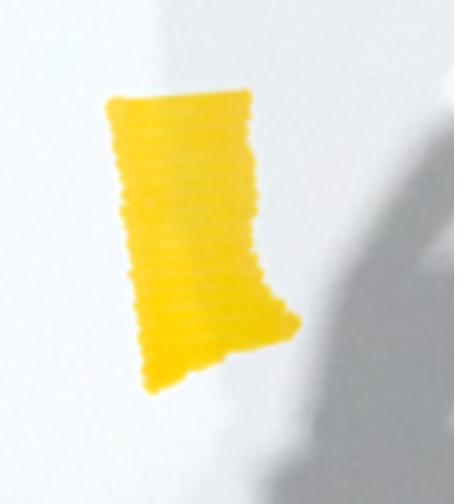

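Emit:
move --pt "0 0 0 0 0 0 -1 -1 -1 -1 -1 -1 0.0 -0.8 -0.045 -0.20317 0.09125 0 0 0 1 -0.08 0.36 0.35 -0.5 -0.5 0.3 -0.94" --pt "0 0 0 0 0 0 -1 -1 -1 -1 -1 -1 0.0 -0.8 -0.05 -0.20317 0.09125 0 0 0 1 -0.08 0.36 0.35 -0.5 -0.5 0.3 -0.94" --pt "0 0 0 0 0 0 -1 -1 -1 -1 -1 -1 0.0 -0.8 -0.05 -0.159 0.09125 0 0 0 1 -0.08 0.36 0.35 -0.5 -0.5 0.3 -0.94" --pt "0 0 0 0 0 0 -1 -1 -1 -1 -1 -1 0.0 -0.8 -0.05 -0.1465 0.08833 0 0 0 1 -0.08 0.36 0.35 -0.5 -0.5 0.3 -0.94" --pt "0 0 0 0 0 0 -1 -1 -1 -1 -1 -1 0.0 -0.8 -0.05 -0.21817 0.08833 0 0 0 1 -0.08 0.36 0.35 -0.5 -0.5 0.3 -0.94" --pt "0 0 0 0 0 0 -1 -1 -1 -1 -1 -1 0.0 -0.8 -0.05 -0.22817 0.08542 0 0 0 1 -0.08 0.36 0.35 -0.5 -0.5 0.3 -0.94" --pt "0 0 0 0 0 0 -1 -1 -1 -1 -1 -1 0.0 -0.8 -0.05 -0.1365 0.08542 0 0 0 1 -0.08 0.36 0.35 -0.5 -0.5 0.3 -0.94" --pt "0 0 0 0 0 0 -1 -1 -1 -1 -1 -1 0.0 -0.8 -0.05 -0.129 0.0825 0 0 0 1 -0.08 0.36 0.35 -0.5 -0.5 0.3 -0.94" --pt "0 0 0 0 0 0 -1 -1 -1 -1 -1 -1 0.0 -0.8 -0.05 -0.23683 0.0825 0 0 0 1 -0.08 0.36 0.35 -0.5 -0.5 0.3 -0.94" --pt "0 0 0 0 0 0 -1 -1 -1 -1 -1 -1 0.0 -0.8 -0.05 -0.24317 0.07958 0 0 0 1 -0.08 0.36 0.35 -0.5 -0.5 0.3 -0.94" --pt "0 0 0 0 0 0 -1 -1 -1 -1 -1 -1 0.0 -0.8 -0.05 -0.19483 0.07958 0 0 0 1 -0.08 0.36 0.35 -0.5 -0.5 0.3 -0.94" --pt "0 0 0 0 0 0 -1 -1 -1 -1 -1 -1 0.0 -0.8 -0.05 -0.19933 0.07667 0 0 0 1 -0.08 0.36 0.35 -0.5 -0.5 0.3 -0.94" --pt "0 0 0 0 0 0 -1 -1 -1 -1 -1 -1 0.0 -0.8 -0.05 -0.24917 0.07667 0 0 0 1 -0.08 0.36 0.35 -0.5 -0.5 0.3 -0.94" --pt "0 0 0 0 0 0 -1 -1 -1 -1 -1 -1 0.0 -0.8 -0.05 -0.254 0.07375 0 0 0 1 -0.08 0.36 0.35 -0.5 -0.5 0.3 -0.94" --pt "0 0 0 0 0 0 -1 -1 -1 -1 -1 -1 0.0 -0.8 -0.05 -0.20233 0.07375 0 0 0 1 -0.08 0.36 0.35 -0.5 -0.5 0.3 -0.94" --speed '[0.25,0.05,0.1,0.1,0.1,0.1,0.1,0.1,0.1,0.1,0.1,0.1,0.1,0.1,0.1]'

Scene clock: 214.87 s.
left_arm: end_effector_position=(+0.7454, +0.2722, +0.4259) hand_measured=(-1.000, -1.000, -1.000, -1.000, -1.000, -1.000) hand_load_n=(-0.5, +0.0, +0.0, +0.0, +0.0, +0.0) hand_stopped_by=(target, target, target, target, target, target) hand_force_limit=0.00 hand_speed=-0.80 end_effector_quat_wxyz=(-0.529, +0.646, -0.314, +0.452) | right_arm: end_effector_position=(+0.5638, +0.4872, +0.0674) hand_measured=(+1.000, -0.082, -0.012, -0.034, -0.500, -0.500) hand_load_n=(-1.5, +3.5, +7.0, +2.5, +0.0, +0.0) hand_stopped_by=(target, target, force, force, target, target) hand_force_limit=0.30 hand_speed=-0.94 end_effector_quat_wxyz=(-0.006, +0.706, +0.004, +0.708)
Joint positions: left_arm=[3.794 -1.903 -1.189 3.059 -1.329 -3.387] | right_arm=[0.835 -0.744 1.445 -0.706 2.392 1.57]
Joint torques (N m): left_arm=[6.65 45.66 11.85 3.65 0.15 -1.14] | right_arm=[-13.38 -51.36 -6.8 -2.74 -1.62 -2.3]
Wrist force (N, zeroed by zero_wrist_force on right_arm): left_arm=[0.6 2.1 -2.7] | right_arm=[2.2 -0.9 -0.1]
Wrist torque (N m, zeroed by zero_wrist_force on right_arm): left_arm=[0.17 -0.26 -0.49] | right_arm=[0.02 -0.02 -0.04]
Wrist force, peak (N, zeroed by zero_wrist_force on right_arm): left_arm=[0.4 2.3 -2.8] | right_arm=[3.3 1.8 0.2]
Hand target: left_arm +0.7454, +0.2722, +0.4259; -0.529, +0.646, -0.314, +0.452 | right_arm +0.5638, +0.4871, +0.0674; -0.006, +0.706, +0.004, +0.708
Off the commanded pose: left_arm 0.000 m, 0 deg | right_arm 0.000 m, 0 deg.
move: done

Emit:
move --pt "0 0 0 0 0 0 -1 -1 -1 -1 -1 -1 0.0 -0.8 0.005 0 0 0 0 0 1 -0.08 0.36 0.35 -0.5 -0.5 0.3 -0.94" --pt "0 0 0 0 0 0 -1 -1 -1 -1 -1 -1 0.0 -0.8 0.005 0.03133 0.00583 0 0 0 1 -0.08 0.36 0.35 -0.5 -0.5 0.3 -0.94" --pt "0 0 0 0 0 0 -1 -1 -1 -1 -1 -1 0.0 -0.8 0 0.03133 0.00583 0 0 0 1 -0.08 0.36 0.35 -0.5 -0.5 0.3 -0.94" --pt "0 0 0 0 0 0 -1 -1 -1 -1 -1 -1 0.0 -0.8 0 0.07883 0.00583 0 0 0 1 -0.08 0.36 0.35 -0.5 -0.5 0.3 -0.94" --pt "0 0 0 0 0 0 -1 -1 -1 -1 -1 -1 0.0 -0.8 0 0.08417 0.00292 0 0 0 1 -0.08 0.36 0.35 -0.5 -0.5 0.3 -0.94" --pt "0 0 0 0 0 0 -1 -1 -1 -1 -1 -1 0.0 -0.8 0 0.03583 0.00292 0 0 0 1 -0.08 0.36 0.35 -0.5 -0.5 0.3 -0.94" --pt "0 0 0 0 0 0 -1 -1 -1 -1 -1 -1 0.0 -0.8 0 0.03883 0 0 0 0 1 -0.08 0.36 0.35 -0.5 -0.5 0.3 -0.94" --pt "0 0 0 0 0 0 -1 -1 -1 -1 -1 -1 0.0 -0.8 0 0.08833 0 0 0 0 1 -0.08 0.36 0.35 -0.5 -0.5 0.3 -0.94" --pt "0 0 0 0 0 0 -1 -1 -1 -1 -1 -1 0.0 -0.8 0 0.09283 -0.00292 0 0 0 1 -0.08 0.36 0.35 -0.5 -0.5 0.3 -0.94" --pt "0 0 0 0 0 0 -1 -1 -1 -1 -1 -1 0.0 -0.8 0 0.04083 -0.00292 0 0 0 1 -0.08 0.36 0.35 -0.5 -0.5 0.3 -0.94" --pt "0 0 0 0 0 0 -1 -1 -1 -1 -1 -1 0.0 -0.8 0 0.04217 -0.00583 0 0 0 1 -0.08 0.36 0.35 -0.5 -0.5 0.3 -0.94" --pt "0 0 0 0 0 0 -1 -1 -1 -1 -1 -1 0.0 -0.8 0 0.09667 -0.00583 0 0 0 1 -0.08 0.36 0.35 -0.5 -0.5 0.3 -0.94" --pt "0 0 0 0 0 0 -1 -1 -1 -1 -1 -1 0.0 -0.8 0 0.1 -0.00875 0 0 0 1 -0.08 0.36 0.35 -0.5 -0.5 0.3 -0.94" --pt "0 0 0 0 0 0 -1 -1 -1 -1 -1 -1 0.0 -0.8 0 0.04267 -0.00875 0 0 0 1 -0.08 0.36 0.35 -0.5 -0.5 0.3 -0.94" --pt "0 0 0 0 0 0 -1 -1 -1 -1 -1 -1 0.0 -0.8 0 0.04283 -0.01167 0 0 0 1 -0.08 0.36 0.35 -0.5 -0.5 0.3 -0.94" --speed 0.1

Emit:
move --pt "0 0 0 0 0 0 -1 -1 -1 -1 -1 -1 0.0 -0.8 0 0.05983 0 0 0 0 1 -0.08 0.36 0.35 -0.5 -0.5 0.3 -0.94" --pt "0 0 0 0 0 0 -1 -1 -1 -1 -1 -1 0.0 -0.8 0 0.0625 -0.00292 0 0 0 1 -0.08 0.36 0.35 -0.5 -0.5 0.3 -0.94" --pt "0 0 0 0 0 0 -1 -1 -1 -1 -1 -1 0.0 -0.8 0 0.00017 -0.00292 0 0 0 1 -0.08 0.36 0.35 -0.5 -0.5 0.3 -0.94" --pt "0 0 0 0 0 0 -1 -1 -1 -1 -1 -1 0.0 -0.8 0 0.0005 -0.00583 0 0 0 1 -0.08 0.36 0.35 -0.5 -0.5 0.3 -0.94" --pt "0 0 0 0 0 0 -1 -1 -1 -1 -1 -1 0.0 -0.8 0 0.06533 -0.00583 0 0 0 1 -0.08 0.36 0.35 -0.5 -0.5 0.3 -0.94" --pt "0 0 0 0 0 0 -1 -1 -1 -1 -1 -1 0.0 -0.8 0 0.0675 -0.00875 0 0 0 1 -0.08 0.36 0.35 -0.5 -0.5 0.3 -0.94" --pt "0 0 0 0 0 0 -1 -1 -1 -1 -1 -1 0.0 -0.8 0 0.0015 -0.00875 0 0 0 1 -0.08 0.36 0.35 -0.5 -0.5 0.3 -0.94" --pt "0 0 0 0 0 0 -1 -1 -1 -1 -1 -1 0.0 -0.8 0 0.0025 -0.01167 0 0 0 1 -0.08 0.36 0.35 -0.5 -0.5 0.3 -0.94" --pt "0 0 0 0 0 0 -1 -1 -1 -1 -1 -1 0.0 -0.8 0 0.0675 -0.01167 0 0 0 1 -0.08 0.36 0.35 -0.5 -0.5 0.3 -0.94" --pt "0 0 0 0 0 0 -1 -1 -1 -1 -1 -1 0.0 -0.8 0 0.06683 -0.01458 0 0 0 1 -0.08 0.36 0.35 -0.5 -0.5 0.3 -0.94" --pt "0 0 0 0 0 0 -1 -1 -1 -1 -1 -1 0.0 -0.8 0 0.00317 -0.01458 0 0 0 1 -0.08 0.36 0.35 -0.5 -0.5 0.3 -0.94" --pt "0 0 0 0 0 0 -1 -1 -1 -1 -1 -1 0.0 -0.8 0 0.00383 -0.0175 0 0 0 1 -0.08 0.36 0.35 -0.5 -0.5 0.3 -0.94" --pt "0 0 0 0 0 0 -1 -1 -1 -1 -1 -1 0.0 -0.8 0 0.06633 -0.0175 0 0 0 1 -0.08 0.36 0.35 -0.5 -0.5 0.3 -0.94" --pt "0 0 0 0 0 0 -1 -1 -1 -1 -1 -1 0.0 -0.8 0 0.06583 -0.02042 0 0 0 1 -0.08 0.36 0.35 -0.5 -0.5 0.3 -0.94" --pt "0 0 0 0 0 0 -1 -1 -1 -1 -1 -1 0.0 -0.8 0 0.0045 -0.02042 0 0 0 1 -0.08 0.36 0.35 -0.5 -0.5 0.3 -0.94" --speed 0.1

Emit:
move --pt "0 0 0 0 0 0 -1 -1 -1 -1 -1 -1 0.0 -0.8 0 0.00083 -0.00292 0 0 0 1 -0.08 0.36 0.35 -0.5 -0.5 0.3 -0.94" --pt "0 0 0 0 0 0 -1 -1 -1 -1 -1 -1 0.0 -0.8 0 0.061 -0.00292 0 0 0 1 -0.08 0.36 0.35 -0.5 -0.5 0.3 -0.94" --pt "0 0 0 0 0 0 -1 -1 -1 -1 -1 -1 0.0 -0.8 0 0.0605 -0.00583 0 0 0 1 -0.08 0.36 0.35 -0.5 -0.5 0.3 -0.94" --pt "0 0 0 0 0 0 -1 -1 -1 -1 -1 -1 0.0 -0.8 0 0.0015 -0.00583 0 0 0 1 -0.08 0.36 0.35 -0.5 -0.5 0.3 -0.94" --pt "0 0 0 0 0 0 -1 -1 -1 -1 -1 -1 0.0 -0.8 0 0.0025 -0.00875 0 0 0 1 -0.08 0.36 0.35 -0.5 -0.5 0.3 -0.94" --pt "0 0 0 0 0 0 -1 -1 -1 -1 -1 -1 0.0 -0.8 0 0.06017 -0.00875 0 0 0 1 -0.08 0.36 0.35 -0.5 -0.5 0.3 -0.94" --pt "0 0 0 0 0 0 -1 -1 -1 -1 -1 -1 0.0 -0.8 0 0.05967 -0.01167 0 0 0 1 -0.08 0.36 0.35 -0.5 -0.5 0.3 -0.94" --pt "0 0 0 0 0 0 -1 -1 -1 -1 -1 -1 0.0 -0.8 0 0.004 -0.01167 0 0 0 1 -0.08 0.36 0.35 -0.5 -0.5 0.3 -0.94" --pt "0 0 0 0 0 0 -1 -1 -1 -1 -1 -1 0.0 -0.8 0 0.00517 -0.01458 0 0 0 1 -0.08 0.36 0.35 -0.5 -0.5 0.3 -0.94" --pt "0 0 0 0 0 0 -1 -1 -1 -1 -1 -1 0.0 -0.8 0 0.05917 -0.01458 0 0 0 1 -0.08 0.36 0.35 -0.5 -0.5 0.3 -0.94" --pt "0 0 0 0 0 0 -1 -1 -1 -1 -1 -1 0.0 -0.8 0 0.05883 -0.0175 0 0 0 1 -0.08 0.36 0.35 -0.5 -0.5 0.3 -0.94" --pt "0 0 0 0 0 0 -1 -1 -1 -1 -1 -1 0.0 -0.8 0 0.0065 -0.0175 0 0 0 1 -0.08 0.36 0.35 -0.5 -0.5 0.3 -0.94" --pt "0 0 0 0 0 0 -1 -1 -1 -1 -1 -1 0.0 -0.8 0 0.00783 -0.02042 0 0 0 1 -0.08 0.36 0.35 -0.5 -0.5 0.3 -0.94" --pt "0 0 0 0 0 0 -1 -1 -1 -1 -1 -1 0.0 -0.8 0 0.05833 -0.02042 0 0 0 1 -0.08 0.36 0.35 -0.5 -0.5 0.3 -0.94" --pt "0 0 0 0 0 0 -1 -1 -1 -1 -1 -1 0.0 -0.8 0 0.05783 -0.02333 0 0 0 1 -0.08 0.36 0.35 -0.5 -0.5 0.3 -0.94" --speed 0.1

Emit:
move --pt "0 0 0 0 0 0 -1 -1 -1 -1 -1 -1 0.0 -0.8 0 -0.049 0 0 0 0 1 -0.08 0.36 0.35 -0.5 -0.5 0.3 -0.94" --pt "0 0 0 0 0 0 -1 -1 -1 -1 -1 -1 0.0 -0.8 0 -0.04817 -0.00292 0 0 0 1 -0.08 0.36 0.35 -0.5 -0.5 0.3 -0.94" --pt "0 0 0 0 0 0 -1 -1 -1 -1 -1 -1 0.0 -0.8 0 -0.00033 -0.00292 0 0 0 1 -0.08 0.36 0.35 -0.5 -0.5 0.3 -0.94" --pt "0 0 0 0 0 0 -1 -1 -1 -1 -1 -1 0.0 -0.8 0 -0.00083 -0.00583 0 0 0 1 -0.08 0.36 0.35 -0.5 -0.5 0.3 -0.94" --pt "0 0 0 0 0 0 -1 -1 -1 -1 -1 -1 0.0 -0.8 0 -0.04733 -0.00583 0 0 0 1 -0.08 0.36 0.35 -0.5 -0.5 0.3 -0.94" --pt "0 0 0 0 0 0 -1 -1 -1 -1 -1 -1 0.0 -0.8 0 -0.0465 -0.00875 0 0 0 1 -0.08 0.36 0.35 -0.5 -0.5 0.3 -0.94" --pt "0 0 0 0 0 0 -1 -1 -1 -1 -1 -1 0.0 -0.8 0 -0.00133 -0.00875 0 0 0 1 -0.08 0.36 0.35 -0.5 -0.5 0.3 -0.94" --pt "0 0 0 0 0 0 -1 -1 -1 -1 -1 -1 0.0 -0.8 0 -0.00167 -0.01167 0 0 0 1 -0.08 0.36 0.35 -0.5 -0.5 0.3 -0.94" --pt "0 0 0 0 0 0 -1 -1 -1 -1 -1 -1 0.0 -0.8 0 -0.046 -0.01167 0 0 0 1 -0.08 0.36 0.35 -0.5 -0.5 0.3 -0.94" --pt "0 0 0 0 0 0 -1 -1 -1 -1 -1 -1 0.0 -0.8 0 -0.04567 -0.01458 0 0 0 1 -0.08 0.36 0.35 -0.5 -0.5 0.3 -0.94" --pt "0 0 0 0 0 0 -1 -1 -1 -1 -1 -1 0.0 -0.8 0 -0.00217 -0.01458 0 0 0 1 -0.08 0.36 0.35 -0.5 -0.5 0.3 -0.94" --pt "0 0 0 0 0 0 -1 -1 -1 -1 -1 -1 0.0 -0.8 0 -0.0025 -0.01617 0 0 0 1 -0.08 0.36 0.35 -0.5 -0.5 0.3 -0.94" --pt "0 0 0 0 0 0 -1 -1 -1 -1 -1 -1 0.0 -0.8 0 -0.04517 -0.01617 0 0 0 1 -0.08 0.36 0.35 -0.5 -0.5 0.3 -0.94" --pt "0 0 0 0 0 0 -1 -1 -1 -1 -1 -1 0.0 -0.8 0 -0.04483 -0.01917 0 0 0 1 -0.08 0.36 0.35 -0.5 -0.5 0.3 -0.94" --pt "0 0 0 0 0 0 -1 -1 -1 -1 -1 -1 0.0 -0.8 0 -0.039 -0.01917 0 0 0 1 -0.08 0.36 0.35 -0.5 -0.5 0.3 -0.94" --speed 0.1

Emit:
move --pt "0 0 0 0 0 0 -1 -1 -1 -1 -1 -1 0.0 -0.8 0 -0.00117 -0.00292 0 0 0 1 -0.08 0.36 0.35 -0.5 -0.5 0.3 -0.94" --pt "0 0 0 0 0 0 -1 -1 -1 -1 -1 -1 0.0 -0.8 0 -0.00583 -0.00292 0 0 0 1 -0.08 0.36 0.35 -0.5 -0.5 0.3 -0.94" --pt "0 0 0 0 0 0 -1 -1 -1 -1 -1 -1 0.0 -0.8 0 -0.00583 -0.00583 0 0 0 1 -0.08 0.36 0.35 -0.5 -0.5 0.3 -0.94" --pt "0 0 0 0 0 0 -1 -1 -1 -1 -1 -1 0.0 -0.8 0 -0.0015 -0.00583 0 0 0 1 -0.08 0.36 0.35 -0.5 -0.5 0.3 -0.94" --pt "0 0 0 0 0 0 -1 -1 -1 -1 -1 -1 0.0 -0.8 0 -0.0015 -0.0075 0 0 0 1 -0.08 0.36 0.35 -0.5 -0.5 0.3 -0.94" --pt "0 0 0 0 0 0 -1 -1 -1 -1 -1 -1 0.0 -0.8 0 -0.00583 -0.0075 0 0 0 1 -0.08 0.36 0.35 -0.5 -0.5 0.3 -0.94" --pt "0 0 0 0 0 0 -1 -1 -1 -1 -1 -1 0.0 -0.8 0.05 -0.00583 -0.0075 0 0 0 1 -0.08 0.36 0.35 -0.5 -0.5 0.3 -0.94" --pt "0 0 0 0 0 0 -1 -1 -1 -1 -1 -1 0.0 -0.8 0.08 0.2 -0.0075 0 0 0 1 -0.08 0.36 0.35 -0.5 -0.5 0.3 -0.94" --speed '[0.1,0.1,0.1,0.1,0.1,0.1,0.2,0.25]' --cameras '["cam_above"]'

Emit:
zoom_image --camera "cam_above" --region '[360, 215, 580, 380]'

Scene clock: 224.13 s.
left_arm: end_effector_position=(+0.7454, +0.2722, +0.4259) hand_measured=(-1.000, -1.000, -1.000, -1.000, -1.000, -1.000) hand_load_n=(+0.0, +0.0, +0.0, +0.0, +0.0, +0.0) hand_stopped_by=(target, target, target, target, target, target) hand_force_limit=0.00 hand_speed=-0.80 end_effector_quat_wxyz=(-0.529, +0.646, -0.314, +0.452) | right_arm: end_effector_position=(+0.5573, +0.4614, +0.0673) hand_measured=(+1.000, -0.082, -0.012, -0.034, -0.500, -0.500) hand_load_n=(-1.0, +4.0, +8.5, +2.0, +0.0, +0.0) hand_stopped_by=(target, target, force, force, target, target) hand_force_limit=0.30 hand_speed=-0.94 end_effector_quat_wxyz=(-0.006, +0.706, +0.004, +0.708)
Joint positions: left_arm=[3.794 -1.903 -1.189 3.059 -1.329 -3.387] | right_arm=[0.814 -0.79 1.539 -0.754 2.371 1.57]
Joint torques (N m): left_arm=[5.58 45.59 12.98 3.57 0.34 -1.05] | right_arm=[10.09 -49.19 -4.47 -2.56 1.53 2.31]
Wrist force (N, zeroed by zero_wrist_force on right_arm): left_arm=[0.3 2.0 -2.7] | right_arm=[3.4 0.5 1.4]
Wrist torque (N m, zeroed by zero_wrist_force on right_arm): left_arm=[0.14 -0.22 -0.50] | right_arm=[0.07 0.08 -0.06]
Wrist force, peak (N, zeroed by zero_wrist_force on right_arm): left_arm=[0.6 2.4 -2.8] | right_arm=[3.9 0.5 1.8]
Hand target: left_arm +0.7454, +0.2722, +0.4259; -0.529, +0.646, -0.314, +0.452 | right_arm +0.5572, +0.4613, +0.0673; -0.006, +0.706, +0.004, +0.708
Off the commanded pose: left_arm 0.000 m, 0 deg | right_arm 0.000 m, 0 deg.
move: done

Scene clock: 231.70 s.
left_arm: end_effector_position=(+0.7454, +0.2722, +0.4259) hand_measured=(-1.000, -1.000, -1.000, -1.000, -1.000, -1.000) hand_load_n=(-0.5, +0.0, +0.0, +0.0, +0.0, +0.0) hand_stopped_by=(target, target, target, target, target, target) hand_force_limit=0.00 hand_speed=-0.80 end_effector_quat_wxyz=(-0.529, +0.646, -0.314, +0.452) | right_arm: end_effector_position=(+0.5450, +0.4584, +0.0673) hand_measured=(+1.000, -0.082, -0.012, -0.034, -0.500, -0.500) hand_load_n=(-1.5, +4.5, +6.5, +2.5, +0.0, +0.0) hand_stopped_by=(target, target, force, force, target, target) hand_force_limit=0.30 hand_speed=-0.94 end_effector_quat_wxyz=(-0.006, +0.706, +0.004, +0.708)
Joint positions: left_arm=[3.794 -1.903 -1.189 3.059 -1.329 -3.387] | right_arm=[0.826 -0.805 1.571 -0.77 2.383 1.57]
Joint torques (N m): left_arm=[7.1 44.21 11.77 3.6 0.34 -1.17] | right_arm=[10.11 -32.43 -21.26 0.66 1.47 2.03]
Wrist force (N, zeroed by zero_wrist_force on right_arm): left_arm=[0.4 2.1 -2.6] | right_arm=[1.3 0.6 0.0]
Wrist torque (N m, zeroed by zero_wrist_force on right_arm): left_arm=[0.15 -0.22 -0.49] | right_arm=[0.04 -0.06 -0.06]
Wrist force, peak (N, zeroed by zero_wrist_force on right_arm): left_arm=[0.8 2.0 -3.1] | right_arm=[3.7 0.8 1.5]
Hand target: left_arm +0.7454, +0.2722, +0.4259; -0.529, +0.646, -0.314, +0.452 | right_arm +0.5450, +0.4585, +0.0673; -0.006, +0.706, +0.004, +0.708
Off the commanded pose: left_arm 0.000 m, 0 deg | right_arm 0.000 m, 0 deg.
move: done

Scene clock: 238.60 s.
left_arm: end_effector_position=(+0.7454, +0.2722, +0.4259) hand_measured=(-1.000, -1.000, -1.000, -1.000, -1.000, -1.000) hand_load_n=(-0.5, +0.0, +0.0, +0.0, +0.0, +0.0) hand_stopped_by=(target, target, target, target, target, target) hand_force_limit=0.00 hand_speed=-0.80 end_effector_quat_wxyz=(-0.529, +0.646, -0.314, +0.452) | right_arm: end_effector_position=(+0.5317, +0.4235, +0.0671) hand_measured=(+1.000, -0.082, -0.012, -0.034, -0.500, -0.500) hand_load_n=(-1.0, +3.5, +8.5, +1.5, +0.0, +0.0) hand_stopped_by=(target, target, force, force, target, target) hand_force_limit=0.30 hand_speed=-0.94 end_effector_quat_wxyz=(-0.006, +0.706, +0.004, +0.708)
Joint positions: left_arm=[3.794 -1.903 -1.189 3.059 -1.329 -3.387] | right_arm=[0.8 -0.867 1.698 -0.835 2.357 1.57]
Joint torques (N m): left_arm=[6.13 45.36 12.6 3.6 0.29 -0.9] | right_arm=[10.09 -44.83 -4.99 -2.58 1.75 -2.2]
Wrist force (N, zeroed by zero_wrist_force on right_arm): left_arm=[0.6 2.3 -2.5] | right_arm=[2.9 0.1 1.3]
Wrist torque (N m, zeroed by zero_wrist_force on right_arm): left_arm=[0.18 -0.24 -0.50] | right_arm=[0.02 -0.01 -0.05]
Wrist force, peak (N, zeroed by zero_wrist_force on right_arm): left_arm=[0.5 2.1 -3.0] | right_arm=[3.1 0.6 1.4]
Hand target: left_arm +0.7454, +0.2722, +0.4259; -0.529, +0.646, -0.314, +0.452 | right_arm +0.5315, +0.4236, +0.0671; -0.006, +0.706, +0.004, +0.708
Off the commanded pose: left_arm 0.000 m, 0 deg | right_arm 0.000 m, 0 deg.
move: done

Scene clock: 244.80 s.
left_arm: end_effector_position=(+0.7454, +0.2722, +0.4259) hand_measured=(-1.000, -1.000, -1.000, -1.000, -1.000, -1.000) hand_load_n=(+0.0, +0.0, +0.0, +0.0, +0.0, +0.0) hand_stopped_by=(target, target, target, target, target, target) hand_force_limit=0.00 hand_speed=-0.80 end_effector_quat_wxyz=(-0.529, +0.646, -0.314, +0.452) | right_arm: end_effector_position=(+0.5196, +0.4469, +0.0671) hand_measured=(+1.000, -0.082, -0.012, -0.034, -0.500, -0.500) hand_load_n=(-1.5, +3.5, +7.0, +2.5, +0.0, +0.0) hand_stopped_by=(target, target, force, force, target, target) hand_force_limit=0.30 hand_speed=-0.94 end_effector_quat_wxyz=(-0.006, +0.706, +0.004, +0.708)
Joint positions: left_arm=[3.794 -1.903 -1.189 3.059 -1.329 -3.387] | right_arm=[0.845 -0.843 1.649 -0.811 2.402 1.57]
Joint torques (N m): left_arm=[7.28 43.81 12.28 3.41 0.29 -0.85] | right_arm=[-13.62 -46.42 -4.86 -2.93 -1.47 1.28]
Wrist force (N, zeroed by zero_wrist_force on right_arm): left_arm=[0.5 2.1 -2.5] | right_arm=[1.6 -0.7 0.1]
Wrist torque (N m, zeroed by zero_wrist_force on right_arm): left_arm=[0.15 -0.23 -0.50] | right_arm=[0.00 -0.04 0.01]
Wrist force, peak (N, zeroed by zero_wrist_force on right_arm): left_arm=[0.4 2.3 -2.9] | right_arm=[3.2 1.0 1.6]
Hand target: left_arm +0.7454, +0.2722, +0.4259; -0.529, +0.646, -0.314, +0.452 | right_arm +0.5196, +0.4468, +0.0671; -0.006, +0.706, +0.004, +0.708
Off the commanded pose: left_arm 0.000 m, 0 deg | right_arm 0.000 m, 0 deg.
move: done

Scene clock: 248.03 s.
left_arm: end_effector_position=(+0.7454, +0.2722, +0.4259) hand_measured=(-1.000, -1.000, -1.000, -1.000, -1.000, -1.000) hand_load_n=(+0.0, +0.0, +0.0, -0.5, +0.0, +0.0) hand_stopped_by=(target, target, target, target, target, target) hand_force_limit=0.00 hand_speed=-0.80 end_effector_quat_wxyz=(-0.529, +0.646, -0.314, +0.452) | right_arm: end_effector_position=(+0.5166, +0.3267, +0.1148) hand_measured=(+1.000, -0.082, -0.012, -0.034, -0.500, -0.500) hand_load_n=(-1.0, +4.0, +7.0, +2.5, +0.0, +0.0) hand_stopped_by=(target, target, force, force, target, target) hand_force_limit=0.30 hand_speed=-0.94 end_effector_quat_wxyz=(-0.006, +0.706, +0.004, +0.708)
Joint positions: left_arm=[3.794 -1.903 -1.189 3.059 -1.329 -3.387] | right_arm=[0.675 -1.105 1.966 -0.865 2.232 1.571]
Joint torques (N m): left_arm=[5.03 44.49 11.7 3.32 0.15 -1.02] | right_arm=[-14.22 -37.65 -5.15 -3.22 -1.76 -2.27]
Wrist force (N, zeroed by zero_wrist_force on right_arm): left_arm=[0.3 2.1 -2.7] | right_arm=[0.1 0.4 0.2]
Wrist torque (N m, zeroed by zero_wrist_force on right_arm): left_arm=[0.16 -0.20 -0.51] | right_arm=[0.07 -0.02 0.02]
Wrist force, peak (N, zeroed by zero_wrist_force on right_arm): left_arm=[0.5 2.2 -2.8] | right_arm=[2.7 0.7 1.0]
Hand target: left_arm +0.7454, +0.2722, +0.4259; -0.529, +0.646, -0.314, +0.452 | right_arm +0.5166, +0.3267, +0.1148; -0.006, +0.706, +0.004, +0.708
Off the commanded pose: left_arm 0.000 m, 0 deg | right_arm 0.000 m, 0 deg.
move: done
Images, in order (width x height): cam_above 896x504.

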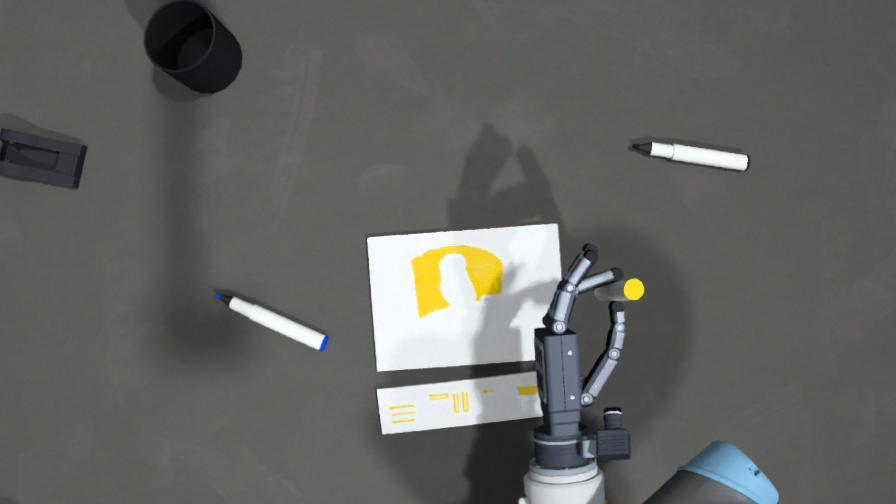

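Scaled by 2.291 from the camera's 896x504 image, which has a finer 1280x720 frame.

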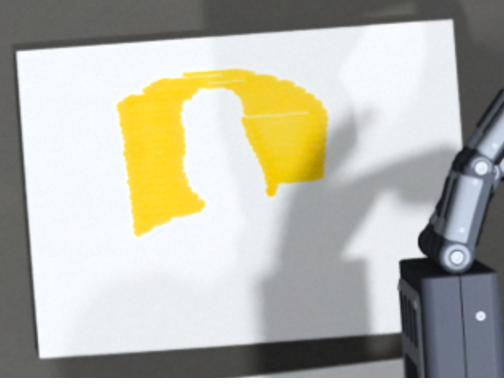

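Emit:
zoom_image --camera "cam_above" --region '[405, 238, 465, 278]'

Emit:
zoom_image --camera "cam_above" --region '[455, 238, 515, 308]'

Scaled by 8.400 from the camera's 896x504 image, which has a finer 1280x720 frame.

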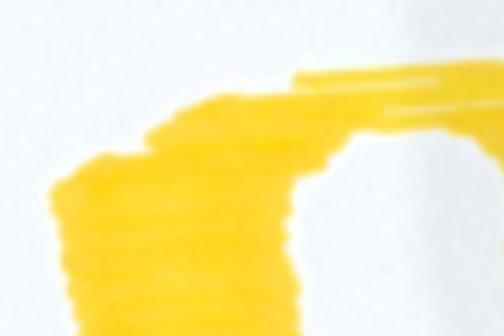

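Scaled by 7.200 from the camera's 896x504 image, which has a finer 1280x720 frame.

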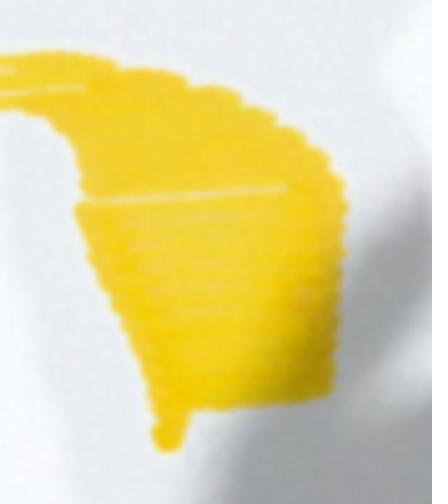

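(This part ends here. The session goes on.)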